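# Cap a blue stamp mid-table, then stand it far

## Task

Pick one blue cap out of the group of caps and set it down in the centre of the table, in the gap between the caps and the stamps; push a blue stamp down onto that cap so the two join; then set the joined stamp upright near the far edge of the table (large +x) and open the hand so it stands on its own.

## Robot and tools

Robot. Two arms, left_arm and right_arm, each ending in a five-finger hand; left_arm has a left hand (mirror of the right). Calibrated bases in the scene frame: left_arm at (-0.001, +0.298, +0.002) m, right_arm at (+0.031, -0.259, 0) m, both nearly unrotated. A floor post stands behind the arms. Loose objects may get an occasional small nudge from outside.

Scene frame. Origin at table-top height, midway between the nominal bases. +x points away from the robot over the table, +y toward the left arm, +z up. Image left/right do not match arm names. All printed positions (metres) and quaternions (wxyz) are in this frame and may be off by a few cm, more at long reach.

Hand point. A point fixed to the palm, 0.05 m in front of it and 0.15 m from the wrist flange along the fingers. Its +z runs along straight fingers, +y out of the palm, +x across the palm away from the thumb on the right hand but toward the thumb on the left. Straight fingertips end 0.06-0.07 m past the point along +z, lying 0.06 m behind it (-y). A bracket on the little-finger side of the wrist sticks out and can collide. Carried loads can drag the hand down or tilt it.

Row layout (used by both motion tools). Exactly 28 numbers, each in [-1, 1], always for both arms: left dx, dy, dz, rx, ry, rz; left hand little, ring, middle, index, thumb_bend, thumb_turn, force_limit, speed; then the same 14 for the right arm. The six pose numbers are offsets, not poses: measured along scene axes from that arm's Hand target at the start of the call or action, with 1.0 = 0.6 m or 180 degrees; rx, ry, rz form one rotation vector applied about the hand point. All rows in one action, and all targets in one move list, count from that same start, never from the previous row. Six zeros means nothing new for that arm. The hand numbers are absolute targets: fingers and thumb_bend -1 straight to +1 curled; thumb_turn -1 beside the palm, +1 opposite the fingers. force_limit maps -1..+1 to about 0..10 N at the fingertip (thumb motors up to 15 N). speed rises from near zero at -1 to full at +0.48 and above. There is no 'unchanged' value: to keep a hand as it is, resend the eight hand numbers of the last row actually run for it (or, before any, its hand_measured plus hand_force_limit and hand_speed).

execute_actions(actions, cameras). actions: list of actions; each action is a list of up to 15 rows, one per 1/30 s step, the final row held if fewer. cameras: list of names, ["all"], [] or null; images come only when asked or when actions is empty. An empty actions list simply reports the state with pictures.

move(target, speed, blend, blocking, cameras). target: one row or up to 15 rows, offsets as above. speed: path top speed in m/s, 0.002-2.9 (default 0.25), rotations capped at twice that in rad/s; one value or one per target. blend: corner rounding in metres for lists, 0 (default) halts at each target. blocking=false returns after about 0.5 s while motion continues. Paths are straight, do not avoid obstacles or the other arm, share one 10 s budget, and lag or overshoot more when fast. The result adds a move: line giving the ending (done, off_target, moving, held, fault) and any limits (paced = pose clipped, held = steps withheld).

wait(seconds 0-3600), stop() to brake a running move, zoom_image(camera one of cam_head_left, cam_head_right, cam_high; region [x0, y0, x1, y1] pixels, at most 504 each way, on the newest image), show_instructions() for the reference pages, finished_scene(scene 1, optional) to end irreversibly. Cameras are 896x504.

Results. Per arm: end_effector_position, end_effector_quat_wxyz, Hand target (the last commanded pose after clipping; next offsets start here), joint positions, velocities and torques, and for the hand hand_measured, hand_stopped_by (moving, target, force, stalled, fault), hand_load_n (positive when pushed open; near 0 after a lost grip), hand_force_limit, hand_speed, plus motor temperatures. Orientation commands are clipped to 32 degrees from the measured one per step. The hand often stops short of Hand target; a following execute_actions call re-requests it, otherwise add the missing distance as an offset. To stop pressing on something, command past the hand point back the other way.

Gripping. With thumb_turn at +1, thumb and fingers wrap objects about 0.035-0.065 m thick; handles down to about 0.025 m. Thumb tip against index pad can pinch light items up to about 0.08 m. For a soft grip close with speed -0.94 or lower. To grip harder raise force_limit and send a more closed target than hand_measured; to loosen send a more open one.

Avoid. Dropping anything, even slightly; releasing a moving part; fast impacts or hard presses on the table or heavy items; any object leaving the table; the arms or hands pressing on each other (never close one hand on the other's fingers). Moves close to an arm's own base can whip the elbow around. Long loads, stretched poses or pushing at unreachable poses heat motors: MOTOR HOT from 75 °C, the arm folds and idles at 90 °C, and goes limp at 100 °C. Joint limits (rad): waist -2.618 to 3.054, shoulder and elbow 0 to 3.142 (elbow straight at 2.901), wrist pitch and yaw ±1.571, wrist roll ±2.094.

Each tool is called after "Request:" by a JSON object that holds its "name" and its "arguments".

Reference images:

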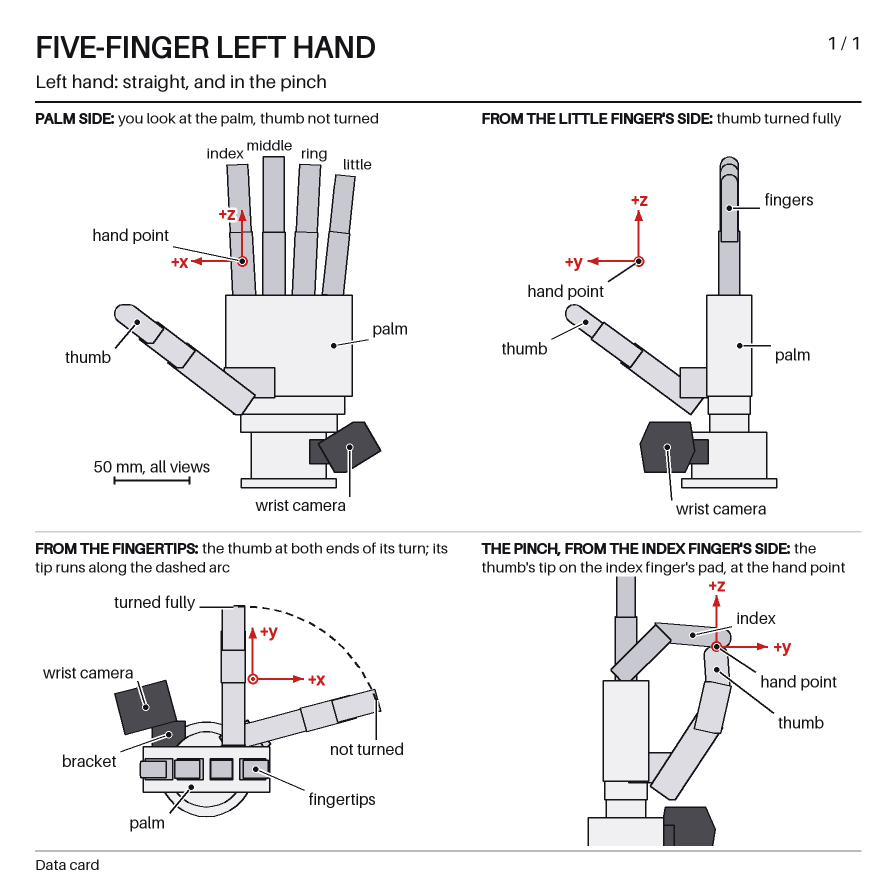

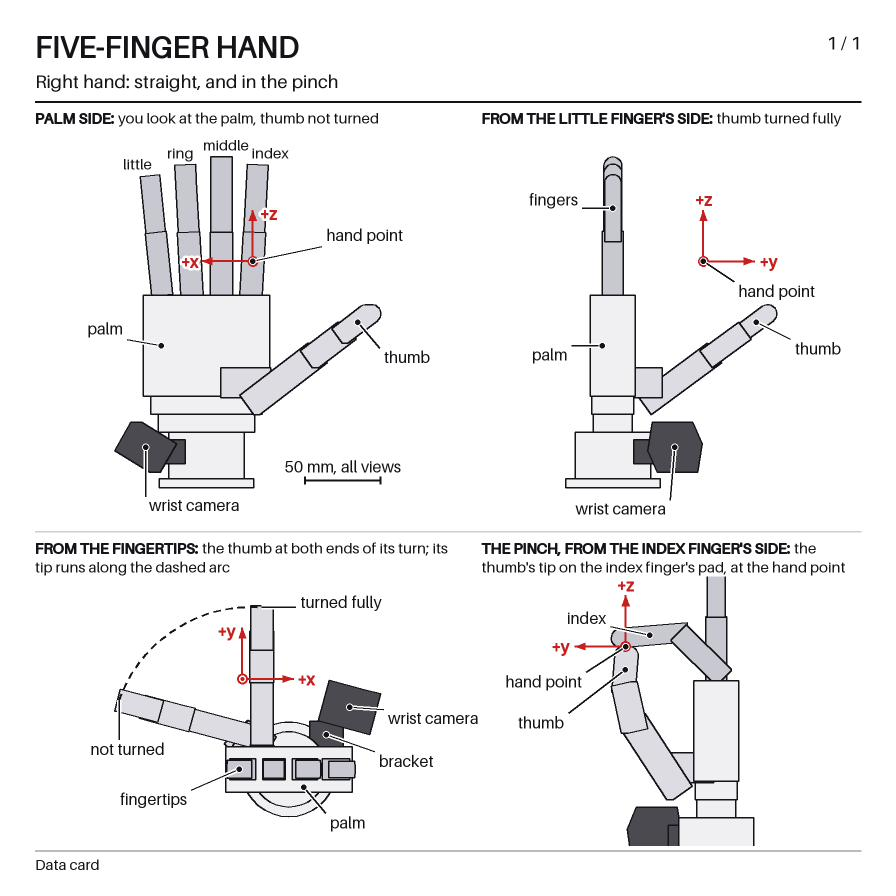

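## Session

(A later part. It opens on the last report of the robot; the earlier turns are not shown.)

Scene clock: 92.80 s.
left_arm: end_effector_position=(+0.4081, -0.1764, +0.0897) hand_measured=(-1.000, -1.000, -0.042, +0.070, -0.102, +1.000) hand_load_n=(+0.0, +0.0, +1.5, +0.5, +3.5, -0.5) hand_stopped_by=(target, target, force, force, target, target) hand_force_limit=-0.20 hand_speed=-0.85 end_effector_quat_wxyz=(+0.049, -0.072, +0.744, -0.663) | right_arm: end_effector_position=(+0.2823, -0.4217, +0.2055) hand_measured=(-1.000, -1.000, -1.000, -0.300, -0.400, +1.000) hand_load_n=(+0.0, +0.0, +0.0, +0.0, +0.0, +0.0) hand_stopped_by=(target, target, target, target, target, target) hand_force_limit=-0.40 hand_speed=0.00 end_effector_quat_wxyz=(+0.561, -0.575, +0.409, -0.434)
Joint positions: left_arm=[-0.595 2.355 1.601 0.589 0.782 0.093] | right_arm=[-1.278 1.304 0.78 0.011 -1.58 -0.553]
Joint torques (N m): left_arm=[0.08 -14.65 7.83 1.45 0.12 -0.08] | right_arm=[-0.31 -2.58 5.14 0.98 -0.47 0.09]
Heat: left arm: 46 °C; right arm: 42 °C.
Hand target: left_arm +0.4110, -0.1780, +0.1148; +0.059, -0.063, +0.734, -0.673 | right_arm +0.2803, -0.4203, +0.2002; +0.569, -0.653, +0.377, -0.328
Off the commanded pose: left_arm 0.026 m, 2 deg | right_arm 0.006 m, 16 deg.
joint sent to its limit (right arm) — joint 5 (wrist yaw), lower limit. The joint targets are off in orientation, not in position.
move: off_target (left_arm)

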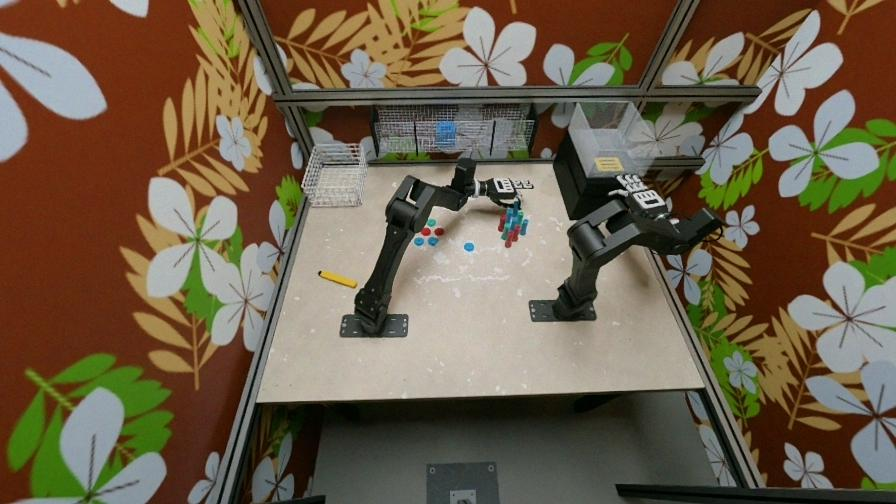

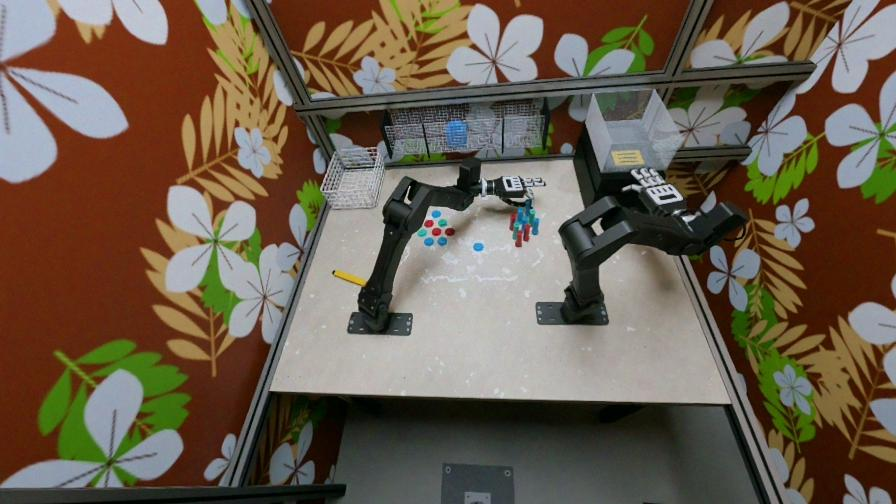

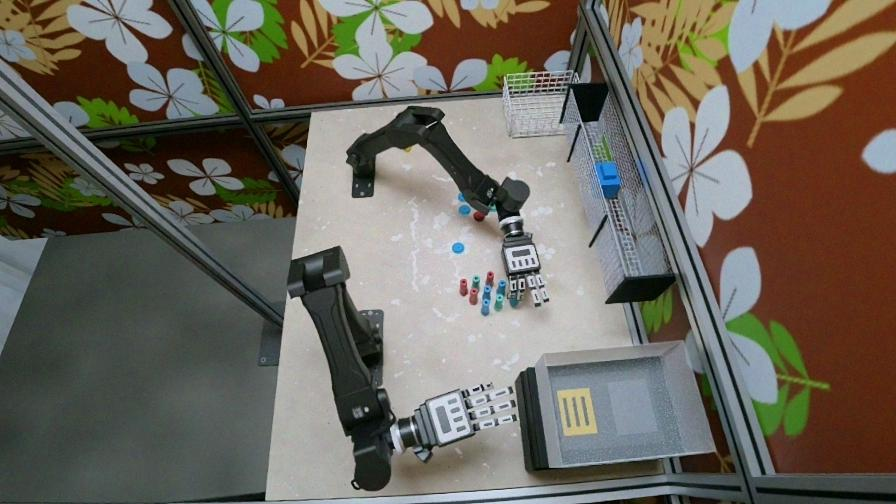

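Request:
{"name": "move", "arguments": {"target": [[0.0,0.0,0.16,0,0,0, -1, -1, 0.35, 0.35, -0.1, 1, -0.2, -0.85, 0,0,0, 0,0,0, -1, -1, -1, -0.3, -0.4, 1, -0.4, 0]], "speed": 0.08, "cameras": ["cam_head_left","cam_head_right","cam_high"]}}

Request:
{"name": "zoom_image", "arguments": {"camera": "cam_head_left", "region": [490, 150, 540, 220]}}

Request:
{"name": "zoom_image", "arguments": {"camera": "cam_high", "region": [480, 235, 550, 325]}}

Scene clock: 95.13 s.
left_arm: end_effector_position=(+0.4113, -0.1787, +0.1878) hand_measured=(-1.000, -1.000, -0.042, +0.070, -0.102, +1.000) hand_load_n=(+0.0, +0.0, +2.0, +0.5, +3.5, +0.0) hand_stopped_by=(target, target, force, force, target, target) hand_force_limit=-0.20 hand_speed=-0.85 end_effector_quat_wxyz=(+0.049, -0.072, +0.743, -0.664) | right_arm: end_effector_position=(+0.2823, -0.4218, +0.2057) hand_measured=(-1.000, -1.000, -1.000, -0.300, -0.400, +1.000) hand_load_n=(+0.0, +0.0, +0.0, +0.0, +0.0, +0.0) hand_stopped_by=(target, target, target, target, target, target) hand_force_limit=-0.40 hand_speed=0.00 end_effector_quat_wxyz=(+0.560, -0.575, +0.409, -0.434)
Joint positions: left_arm=[-0.595 2.232 1.801 0.271 0.782 0.091] | right_arm=[-1.278 1.304 0.78 0.015 -1.58 -0.55]
Joint torques (N m): left_arm=[0.09 -14.09 8.46 1.49 0.13 -0.07] | right_arm=[-0.31 -2.59 5.07 0.98 -0.46 0.09]
Heat: left arm: 46 °C; right arm: 42 °C.
Hand target: left_arm +0.4110, -0.1780, +0.2110; +0.059, -0.063, +0.734, -0.674 | right_arm +0.2803, -0.4203, +0.2002; +0.569, -0.653, +0.377, -0.328
Off the commanded pose: left_arm 0.023 m, 2 deg | right_arm 0.006 m, 16 deg.
joint sent to its limit (right arm) — joint 5 (wrist yaw), lower limit. The joint targets are off in orientation, not in position.
move: off_target (left_arm)

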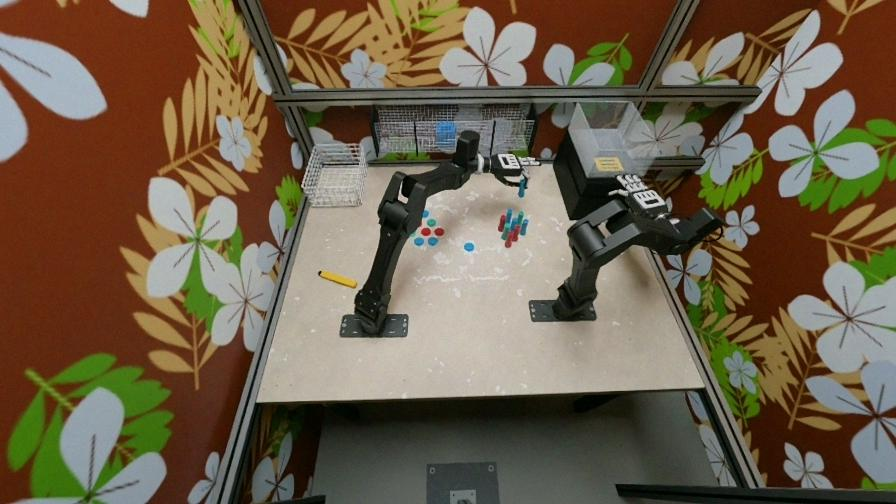

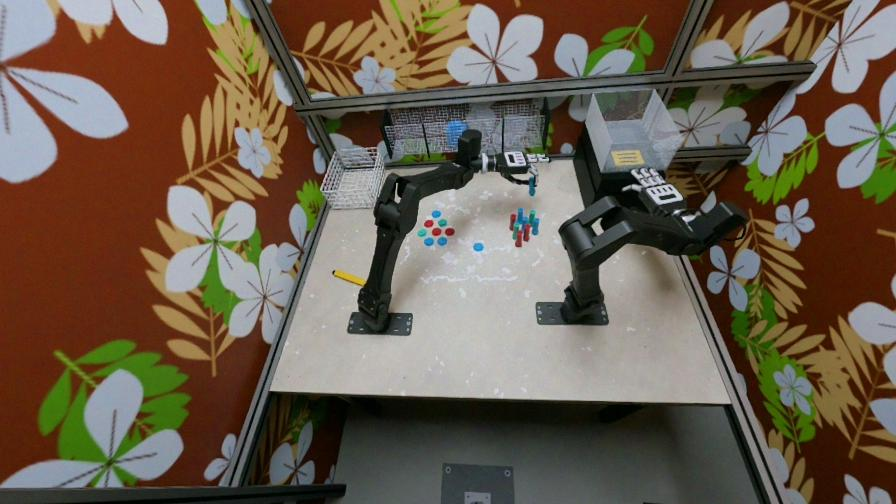

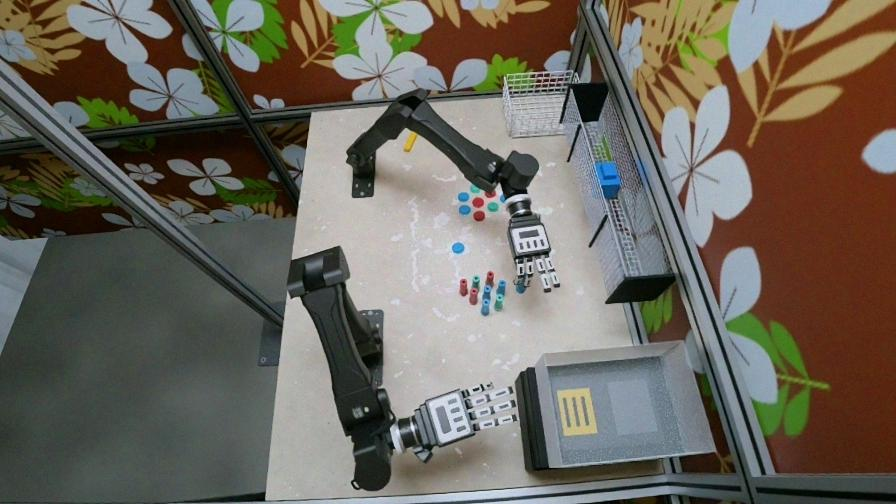

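Scaled by 7.200 from the camera's image (finer frame: 1280x720).

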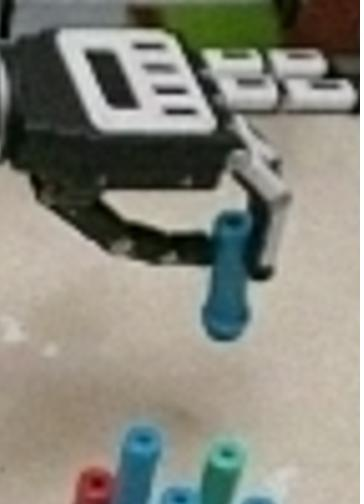

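Scaled by 5.600 from the camera's image (finer frame: 1280x720).

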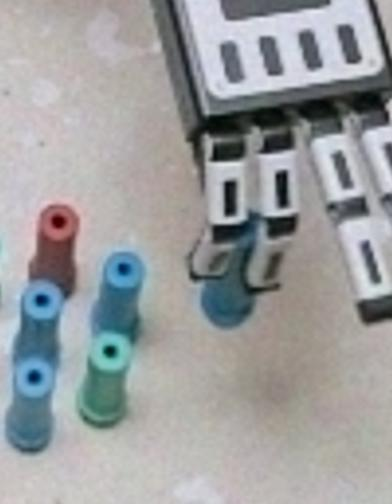

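Request:
{"name": "move", "arguments": {"target": [[-0.2017,0.3042,0.0,0.0438,0.0077,0, -1, -1, 0.35, 0.35, -0.1, 1, -0.2, -0.85, 0,0,0, 0,0,0, -1, -1, -1, -0.3, -0.4, 1, -0.4, 0]], "speed": 0.15, "cameras": ["cam_head_left","cam_head_right","cam_high"]}}

Request:
{"name": "zoom_image", "arguments": {"camera": "cam_head_left", "region": [440, 180, 510, 260]}}

Request:
{"name": "zoom_image", "arguments": {"camera": "cam_high", "region": [430, 190, 500, 270]}}

Request:
{"name": "zoom_image", "arguments": {"camera": "cam_head_right", "region": [450, 180, 520, 260]}}

Scene clock: 98.10 s.
left_arm: end_effector_position=(+0.2936, +0.0007, +0.2091) hand_measured=(-1.000, -1.000, -0.042, +0.070, -0.102, +1.000) hand_load_n=(+0.0, +0.0, +2.0, +1.0, +3.5, +0.0) hand_stopped_by=(target, target, force, force, target, target) hand_force_limit=-0.20 hand_speed=-0.85 end_effector_quat_wxyz=(+0.053, -0.072, +0.780, -0.619) | right_arm: end_effector_position=(+0.2824, -0.4219, +0.2058) hand_measured=(-1.000, -1.000, -1.000, -0.300, -0.400, +1.000) hand_load_n=(+0.0, +0.0, +0.0, +0.0, +0.5, +0.0) hand_stopped_by=(target, target, target, target, target, target) hand_force_limit=-0.40 hand_speed=0.00 end_effector_quat_wxyz=(+0.560, -0.575, +0.409, -0.434)
Joint positions: left_arm=[-0.372 1.498 1.09 -0.003 0.964 0.338] | right_arm=[-1.278 1.304 0.78 0.017 -1.58 -0.548]
Joint torques (N m): left_arm=[0.73 -7.35 6.06 1.29 0.46 0.06] | right_arm=[-0.31 -2.59 5.01 0.98 -0.46 0.09]
Heat: left arm: 46 °C; right arm: 42 °C.
Hand target: left_arm +0.2900, +0.0045, +0.2110; +0.054, -0.067, +0.779, -0.621 | right_arm +0.2803, -0.4203, +0.2002; +0.569, -0.653, +0.377, -0.328
Off the commanded pose: left_arm 0.006 m, 1 deg | right_arm 0.006 m, 16 deg.
joint sent to its limit (right arm) — joint 5 (wrist yaw), lower limit. The joint targets are off in orientation, not in position.
move: done

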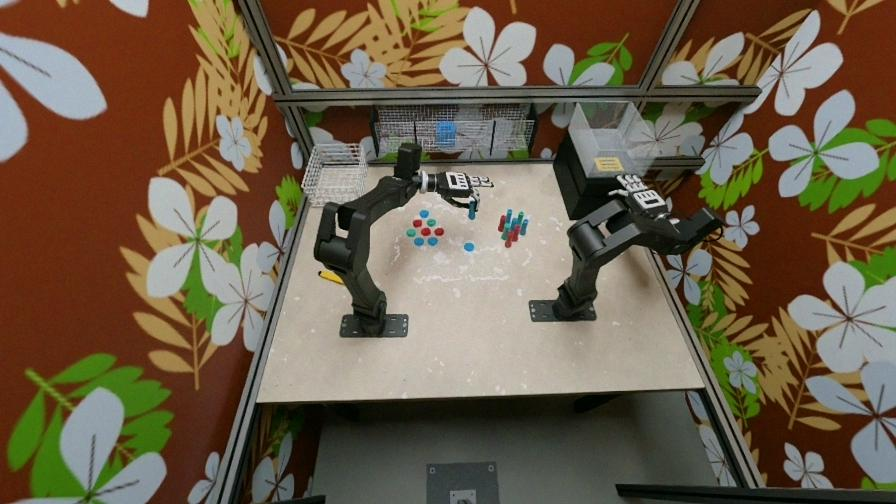

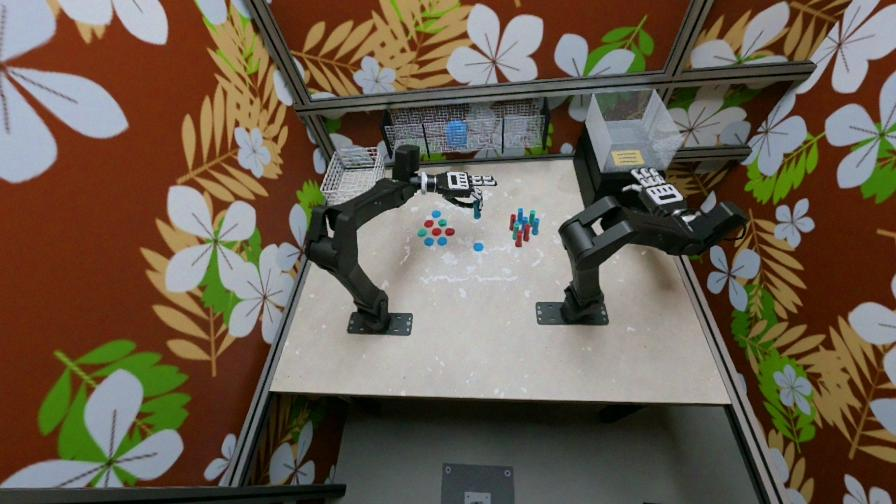

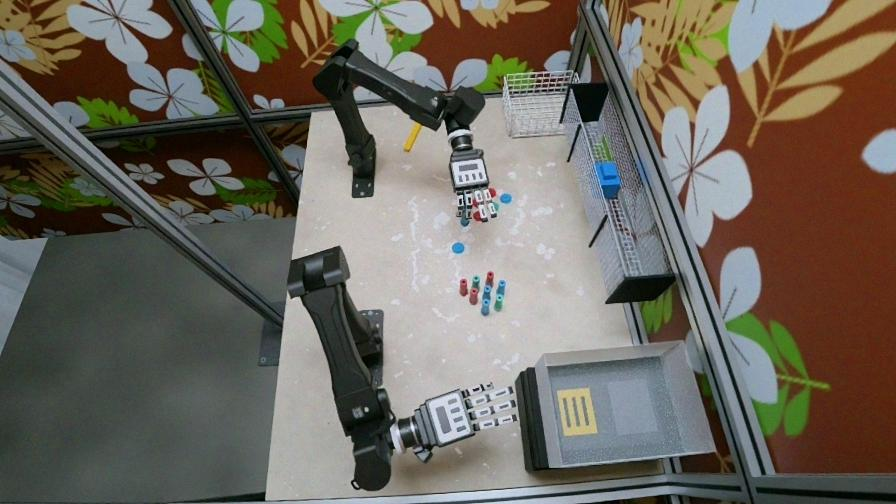

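Scaled by 6.300 from the camera's image (finer frame: 1280x720).

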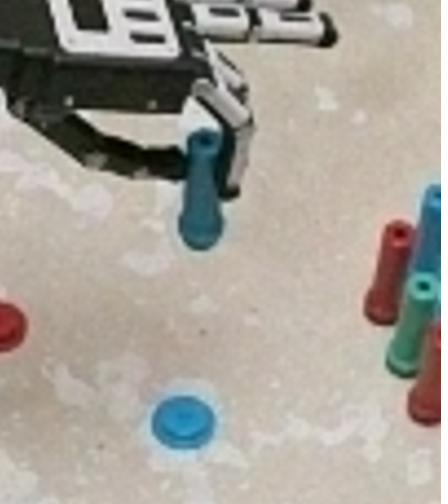

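Scaled by 6.300 from the camera's image (finer frame: 1280x720).

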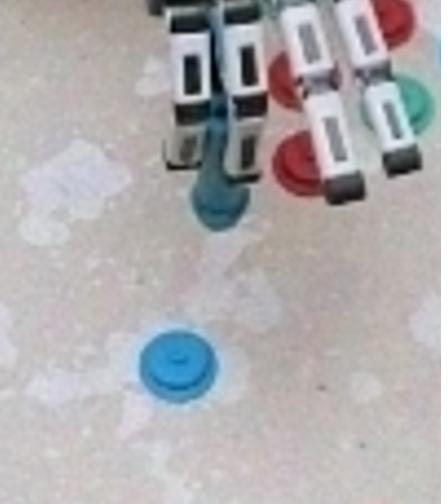

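Scaled by 6.300 from the camera's image (finer frame: 1280x720).

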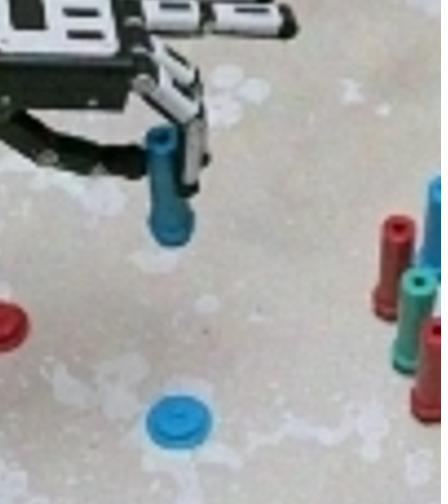

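Request:
{"name": "move", "arguments": {"target": [[-0.0308,0.0,-0.11,0,0,0, -1, -1, 0.35, 0.35, -0.1, 1, -0.2, -0.85, 0,0,0, 0,0,0, -1, -1, -1, -0.3, -0.4, 1, -0.4, 0]], "speed": 0.08, "cameras": ["cam_head_left","cam_head_right","cam_high"]}}

Request:
{"name": "zoom_image", "arguments": {"camera": "cam_head_left", "region": [440, 200, 500, 260]}}

Request:
{"name": "zoom_image", "arguments": {"camera": "cam_high", "region": [430, 200, 490, 260]}}

Request:
{"name": "zoom_image", "arguments": {"camera": "cam_head_right", "region": [450, 200, 510, 260]}}

Scene clock: 100.47 s.
left_arm: end_effector_position=(+0.2739, +0.0060, +0.1469) hand_measured=(-1.000, -1.000, -0.042, +0.070, -0.102, +1.000) hand_load_n=(+0.0, +0.0, +2.0, +0.5, +3.5, +0.0) hand_stopped_by=(target, target, force, force, target, target) hand_force_limit=-0.20 hand_speed=-0.85 end_effector_quat_wxyz=(+0.054, -0.067, +0.780, -0.620) | right_arm: end_effector_position=(+0.2824, -0.4220, +0.2059) hand_measured=(-1.000, -1.000, -1.000, -0.300, -0.400, +1.000) hand_load_n=(+0.0, +0.0, +0.0, +0.0, +0.5, +0.0) hand_stopped_by=(target, target, target, target, target, target) hand_force_limit=-0.40 hand_speed=0.00 end_effector_quat_wxyz=(+0.560, -0.575, +0.409, -0.434)
Joint positions: left_arm=[-0.379 1.496 0.826 0.265 0.964 0.34] | right_arm=[-1.278 1.304 0.78 0.018 -1.58 -0.547]
Joint torques (N m): left_arm=[-0.76 -5.82 5.52 1.6 0.21 -0.09] | right_arm=[-0.29 -2.61 5.01 0.98 -0.46 0.09]
Heat: left arm: 46 °C; right arm: 42 °C.
Hand target: left_arm +0.2715, +0.0045, +0.1451; +0.054, -0.067, +0.779, -0.621 | right_arm +0.2803, -0.4203, +0.2002; +0.569, -0.653, +0.377, -0.328
Off the commanded pose: left_arm 0.003 m, 0 deg | right_arm 0.006 m, 16 deg.
joint sent to its limit (right arm) — joint 5 (wrist yaw), lower limit. The joint targets are off in orientation, not in position.
move: done

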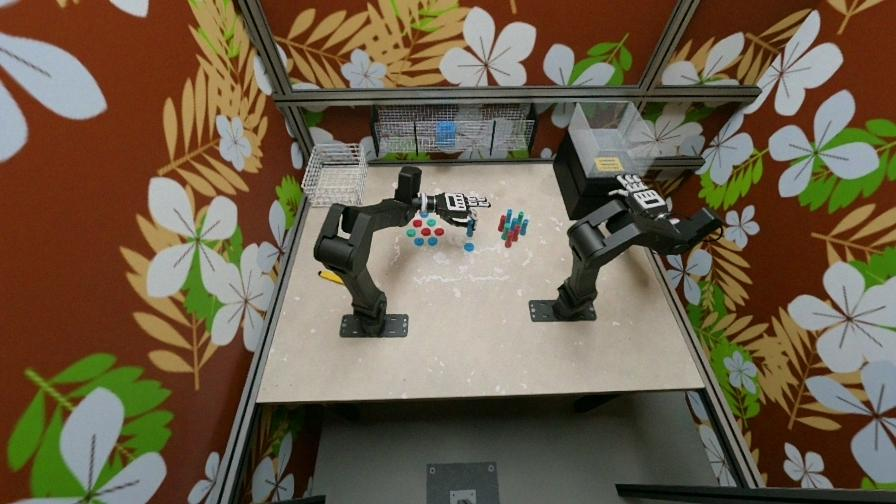

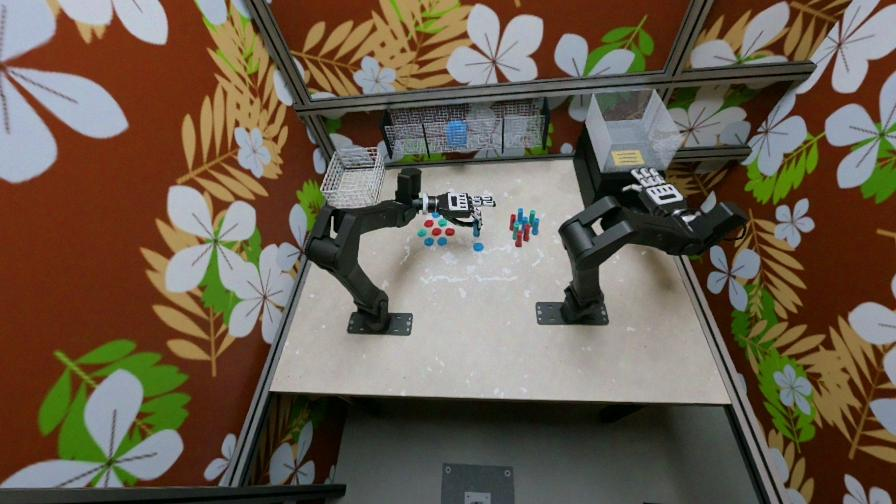

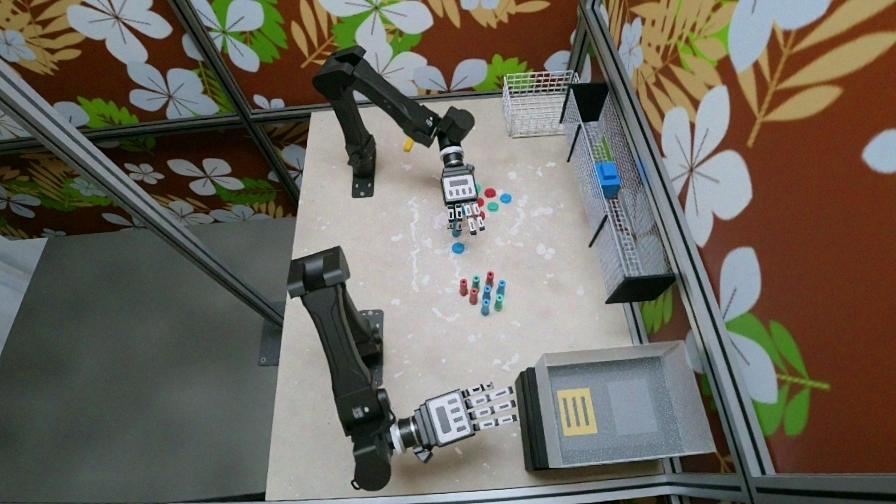

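Scaled by 8.400 from the camera's image (finer frame: 1280x720).

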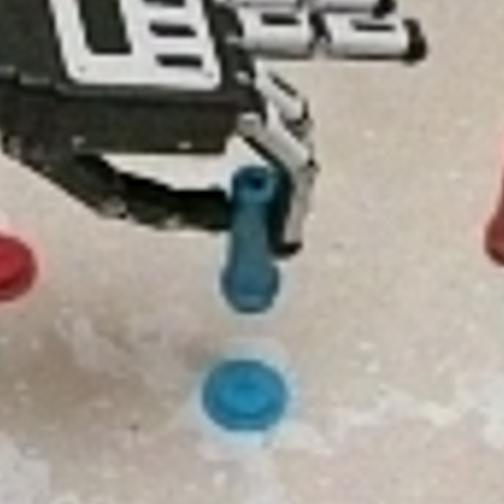

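Scaled by 8.400 from the camera's image (finer frame: 1280x720).

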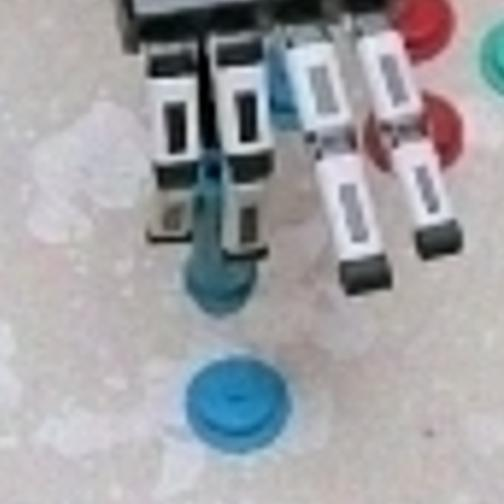

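Scaled by 8.400 from the camera's image (finer frame: 1280x720).

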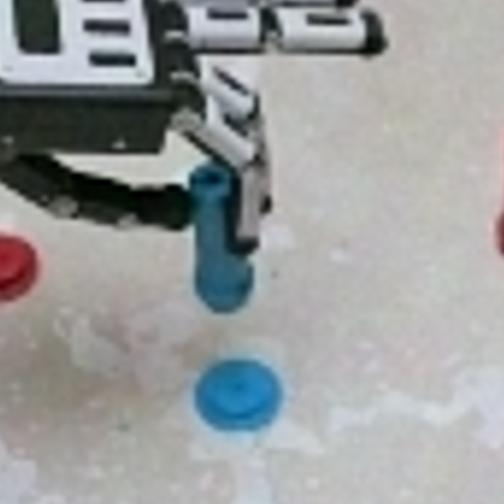

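Request:
{"name": "move", "arguments": {"target": [[0.009,-0.0025,-0.055,0,0,0, -1, -1, 0.35, 0.35, -0.1, 1, -0.2, -0.85, 0,0,0, 0,0,0, -1, -1, -1, -0.3, -0.4, 1, -0.4, 0]], "speed": 0.06, "cameras": ["cam_head_left","cam_head_right","cam_high"]}}

Request:
{"name": "zoom_image", "arguments": {"camera": "cam_head_left", "region": [445, 215, 495, 260]}}

Request:
{"name": "zoom_image", "arguments": {"camera": "cam_high", "region": [435, 215, 485, 260]}}

Request:
{"name": "zoom_image", "arguments": {"camera": "cam_head_right", "region": [455, 215, 505, 260]}}

Scene clock: 102.30 s.
left_arm: end_effector_position=(+0.2789, +0.0039, +0.1208) hand_measured=(-1.000, -1.000, -0.042, +0.070, -0.102, +1.000) hand_load_n=(-0.5, +0.0, +2.0, +0.5, +3.5, +0.0) hand_stopped_by=(target, target, force, force, target, target) hand_force_limit=-0.20 hand_speed=-0.85 end_effector_quat_wxyz=(+0.060, -0.062, +0.777, -0.624) | right_arm: end_effector_position=(+0.2824, -0.4220, +0.2059) hand_measured=(-1.000, -1.000, -1.000, -0.300, -0.400, +1.000) hand_load_n=(+0.0, +0.0, +0.0, +0.0, +0.5, +0.0) hand_stopped_by=(target, target, target, target, target, target) hand_force_limit=-0.40 hand_speed=0.00 end_effector_quat_wxyz=(+0.560, -0.575, +0.409, -0.434)
Joint positions: left_arm=[-0.379 1.567 0.765 0.417 0.964 0.34] | right_arm=[-1.278 1.304 0.78 0.019 -1.58 -0.546]
Joint torques (N m): left_arm=[-0.53 -4.59 5.27 1.52 0.22 -0.08] | right_arm=[-0.29 -2.61 5 0.98 -0.46 0.09]
Heat: left arm: 46 °C; right arm: 42 °C.
Hand target: left_arm +0.2768, +0.0030, +0.1121; +0.054, -0.067, +0.779, -0.621 | right_arm +0.2803, -0.4203, +0.2002; +0.569, -0.653, +0.377, -0.328
Off the commanded pose: left_arm 0.009 m, 1 deg | right_arm 0.006 m, 16 deg.
joint sent to its limit (right arm) — joint 5 (wrist yaw), lower limit. The joint targets are off in orientation, not in position.
move: done

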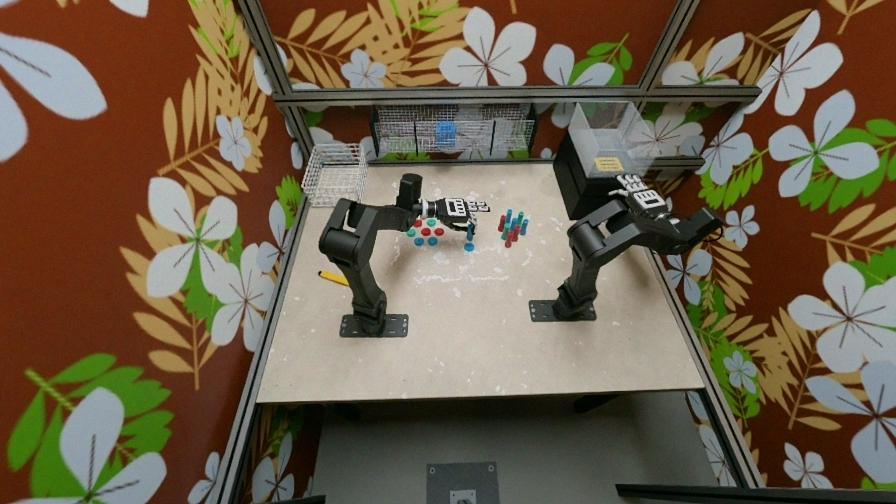

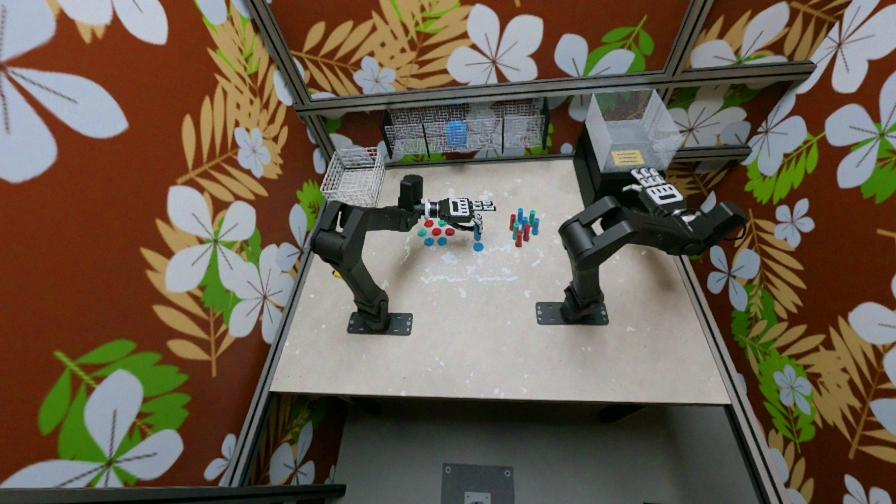

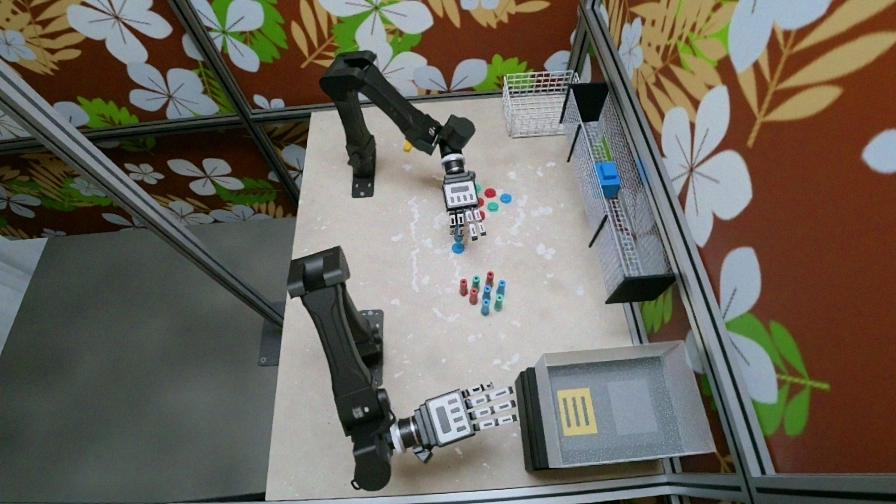

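Scaled by 10.080 from the camera's image (finer frame: 1280x720).

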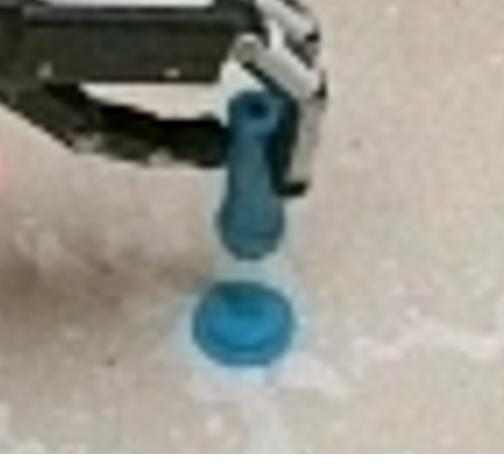

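Scaled by 10.080 from the camera's image (finer frame: 1280x720).

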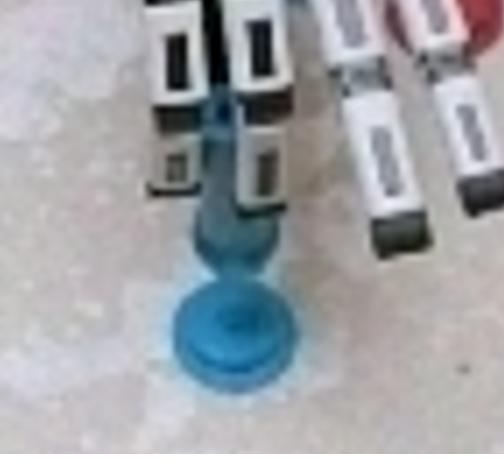

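Scaled by 10.080 from the camera's image (finer frame: 1280x720).

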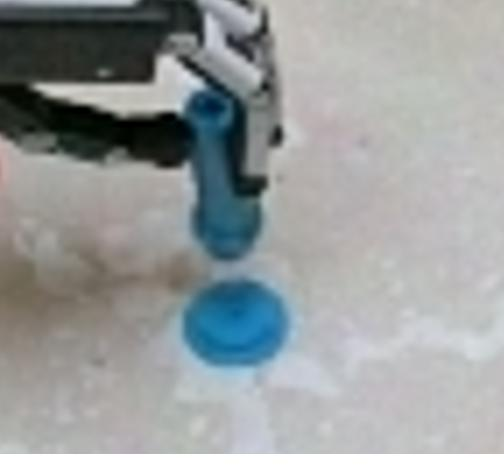

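Request:
{"name": "move", "arguments": {"target": [[0.0058,-0.005,-0.035,0.0175,0.0223,0, -1, -1, 0.35, 0.35, -0.1, 1, -0.2, -0.85, 0,0,0, 0,0,0, -1, -1, -1, -0.3, -0.4, 1, -0.4, 0]], "speed": 0.05, "cameras": ["cam_head_left","cam_head_right","cam_high"]}}

Request:
{"name": "zoom_image", "arguments": {"camera": "cam_head_left", "region": [445, 215, 495, 260]}}

Request:
{"name": "zoom_image", "arguments": {"camera": "cam_high", "region": [435, 215, 485, 260]}}

Request:
{"name": "zoom_image", "arguments": {"camera": "cam_head_right", "region": [455, 215, 505, 260]}}

Scene clock: 104.27 s.
left_arm: end_effector_position=(+0.2781, +0.0031, +0.0948) hand_measured=(-1.000, -1.000, -0.042, +0.070, -0.102, +1.000) hand_load_n=(+0.0, +0.0, +2.0, +0.5, +3.5, -0.5) hand_stopped_by=(target, target, force, force, target, target) hand_force_limit=-0.20 hand_speed=-0.85 end_effector_quat_wxyz=(+0.029, -0.089, +0.794, -0.600) | right_arm: end_effector_position=(+0.2824, -0.4220, +0.2059) hand_measured=(-1.000, -1.000, -1.000, -0.300, -0.400, +1.000) hand_load_n=(+0.0, +0.0, +0.0, +0.0, +0.5, +0.0) hand_stopped_by=(target, target, target, target, target, target) hand_force_limit=-0.40 hand_speed=0.00 end_effector_quat_wxyz=(+0.560, -0.575, +0.409, -0.434)
Joint positions: left_arm=[-0.388 1.64 0.793 0.352 0.946 0.35] | right_arm=[-1.278 1.304 0.78 0.019 -1.58 -0.546]
Joint torques (N m): left_arm=[-0.84 -4.88 7.43 1.26 0.24 0.05] | right_arm=[-0.29 -2.59 5 0.98 -0.46 0.09]
Heat: left arm: 46 °C; right arm: 42 °C.
Hand target: left_arm +0.2804, +0.0000, +0.0909; +0.029, -0.088, +0.798, -0.596 | right_arm +0.2803, -0.4203, +0.2002; +0.569, -0.653, +0.377, -0.328
Off the commanded pose: left_arm 0.005 m, 1 deg | right_arm 0.006 m, 16 deg.
joint sent to its limit (right arm) — joint 5 (wrist yaw), lower limit. The joint targets are off in orientation, not in position.
move: done

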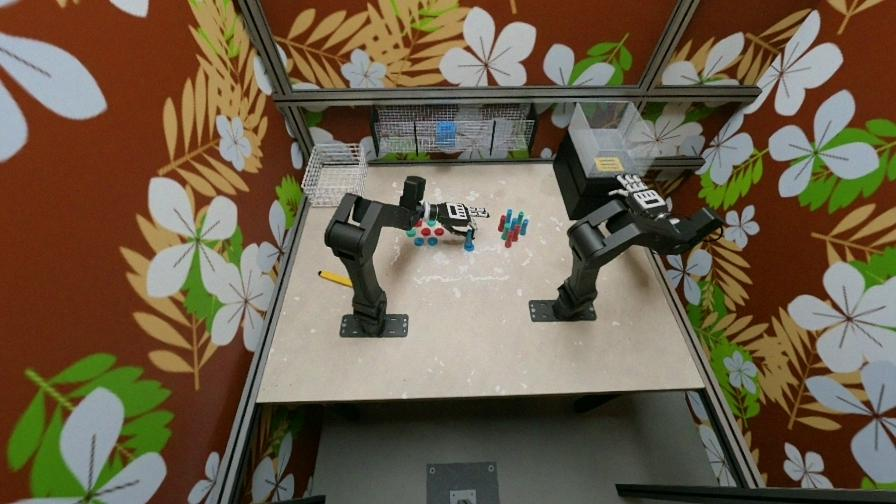

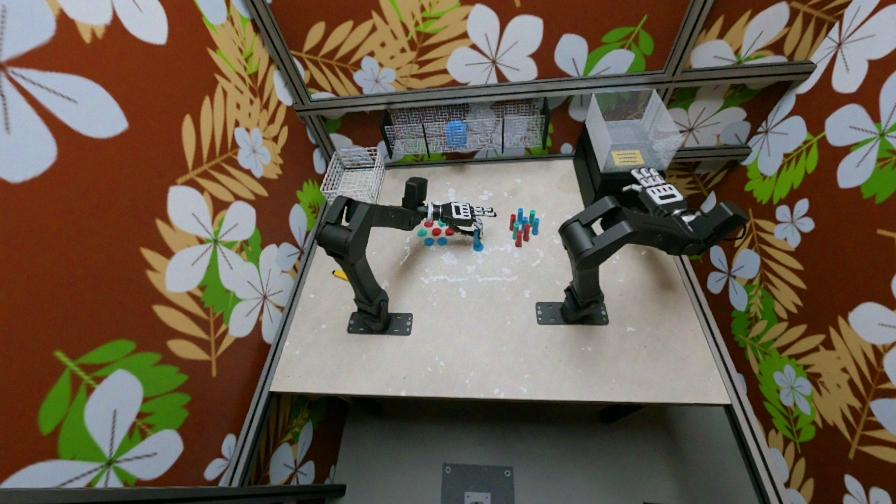

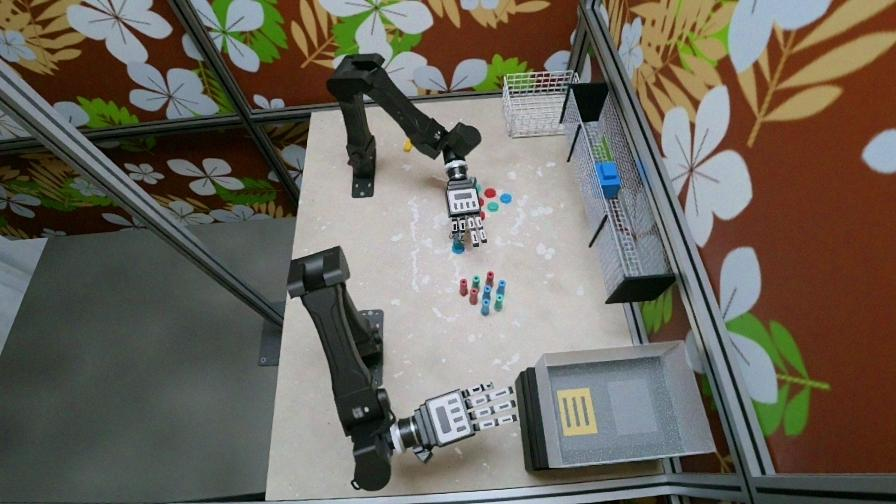

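Scaled by 10.080 from the camera's image (finer frame: 1280x720).

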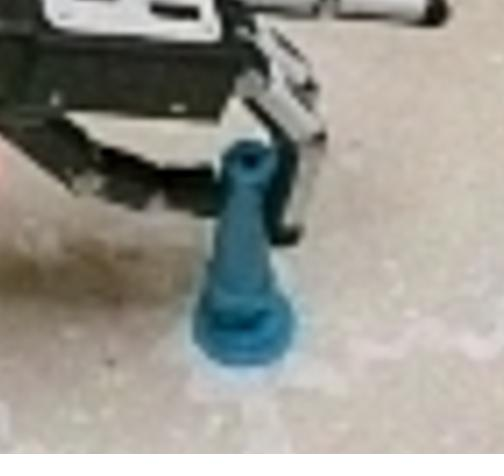

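Scaled by 10.080 from the camera's image (finer frame: 1280x720).

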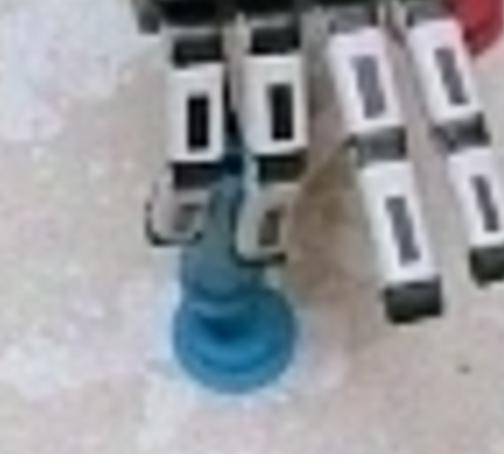

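Scaled by 10.080 from the camera's image (finer frame: 1280x720).

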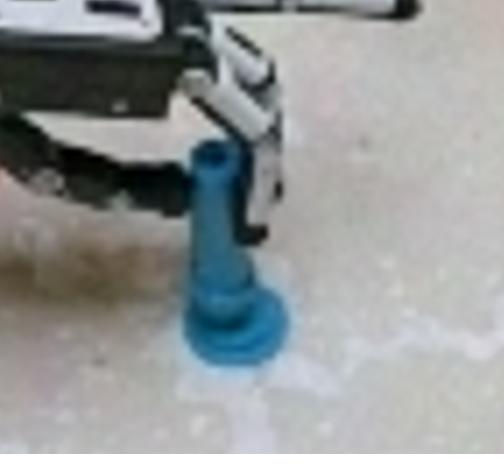

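Request:
{"name": "zoom_image", "arguments": {"camera": "cam_head_left", "region": [456, 224, 482, 254]}}

Request:
{"name": "zoom_image", "arguments": {"camera": "cam_high", "region": [445, 228, 471, 258]}}

Request:
{"name": "zoom_image", "arguments": {"camera": "cam_head_right", "region": [465, 224, 491, 254]}}

Scaled by 16.800 from the camera's image (finer frame: 1280x720).

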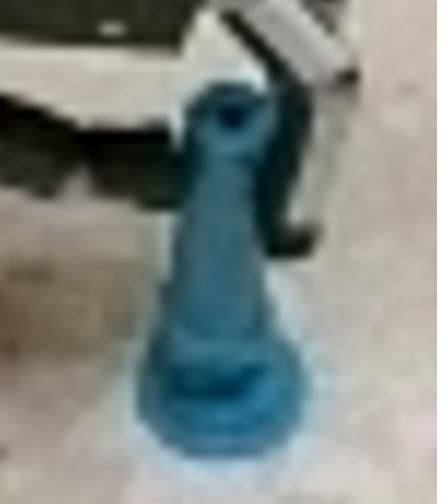

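Scaled by 16.800 from the camera's image (finer frame: 1280x720).

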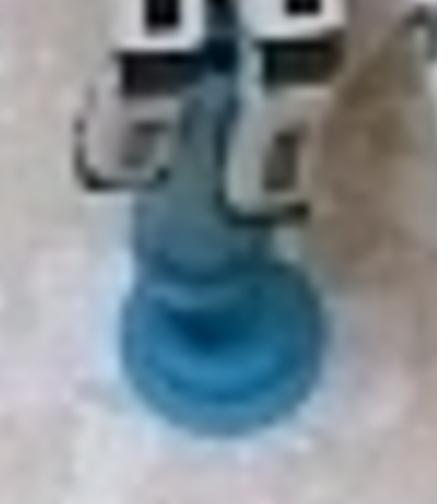

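Scaled by 16.800 from the camera's image (finer frame: 1280x720).

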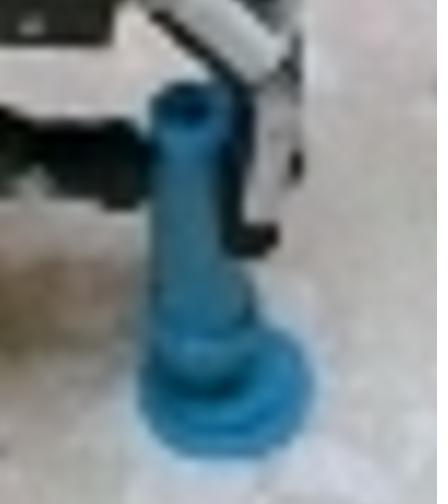

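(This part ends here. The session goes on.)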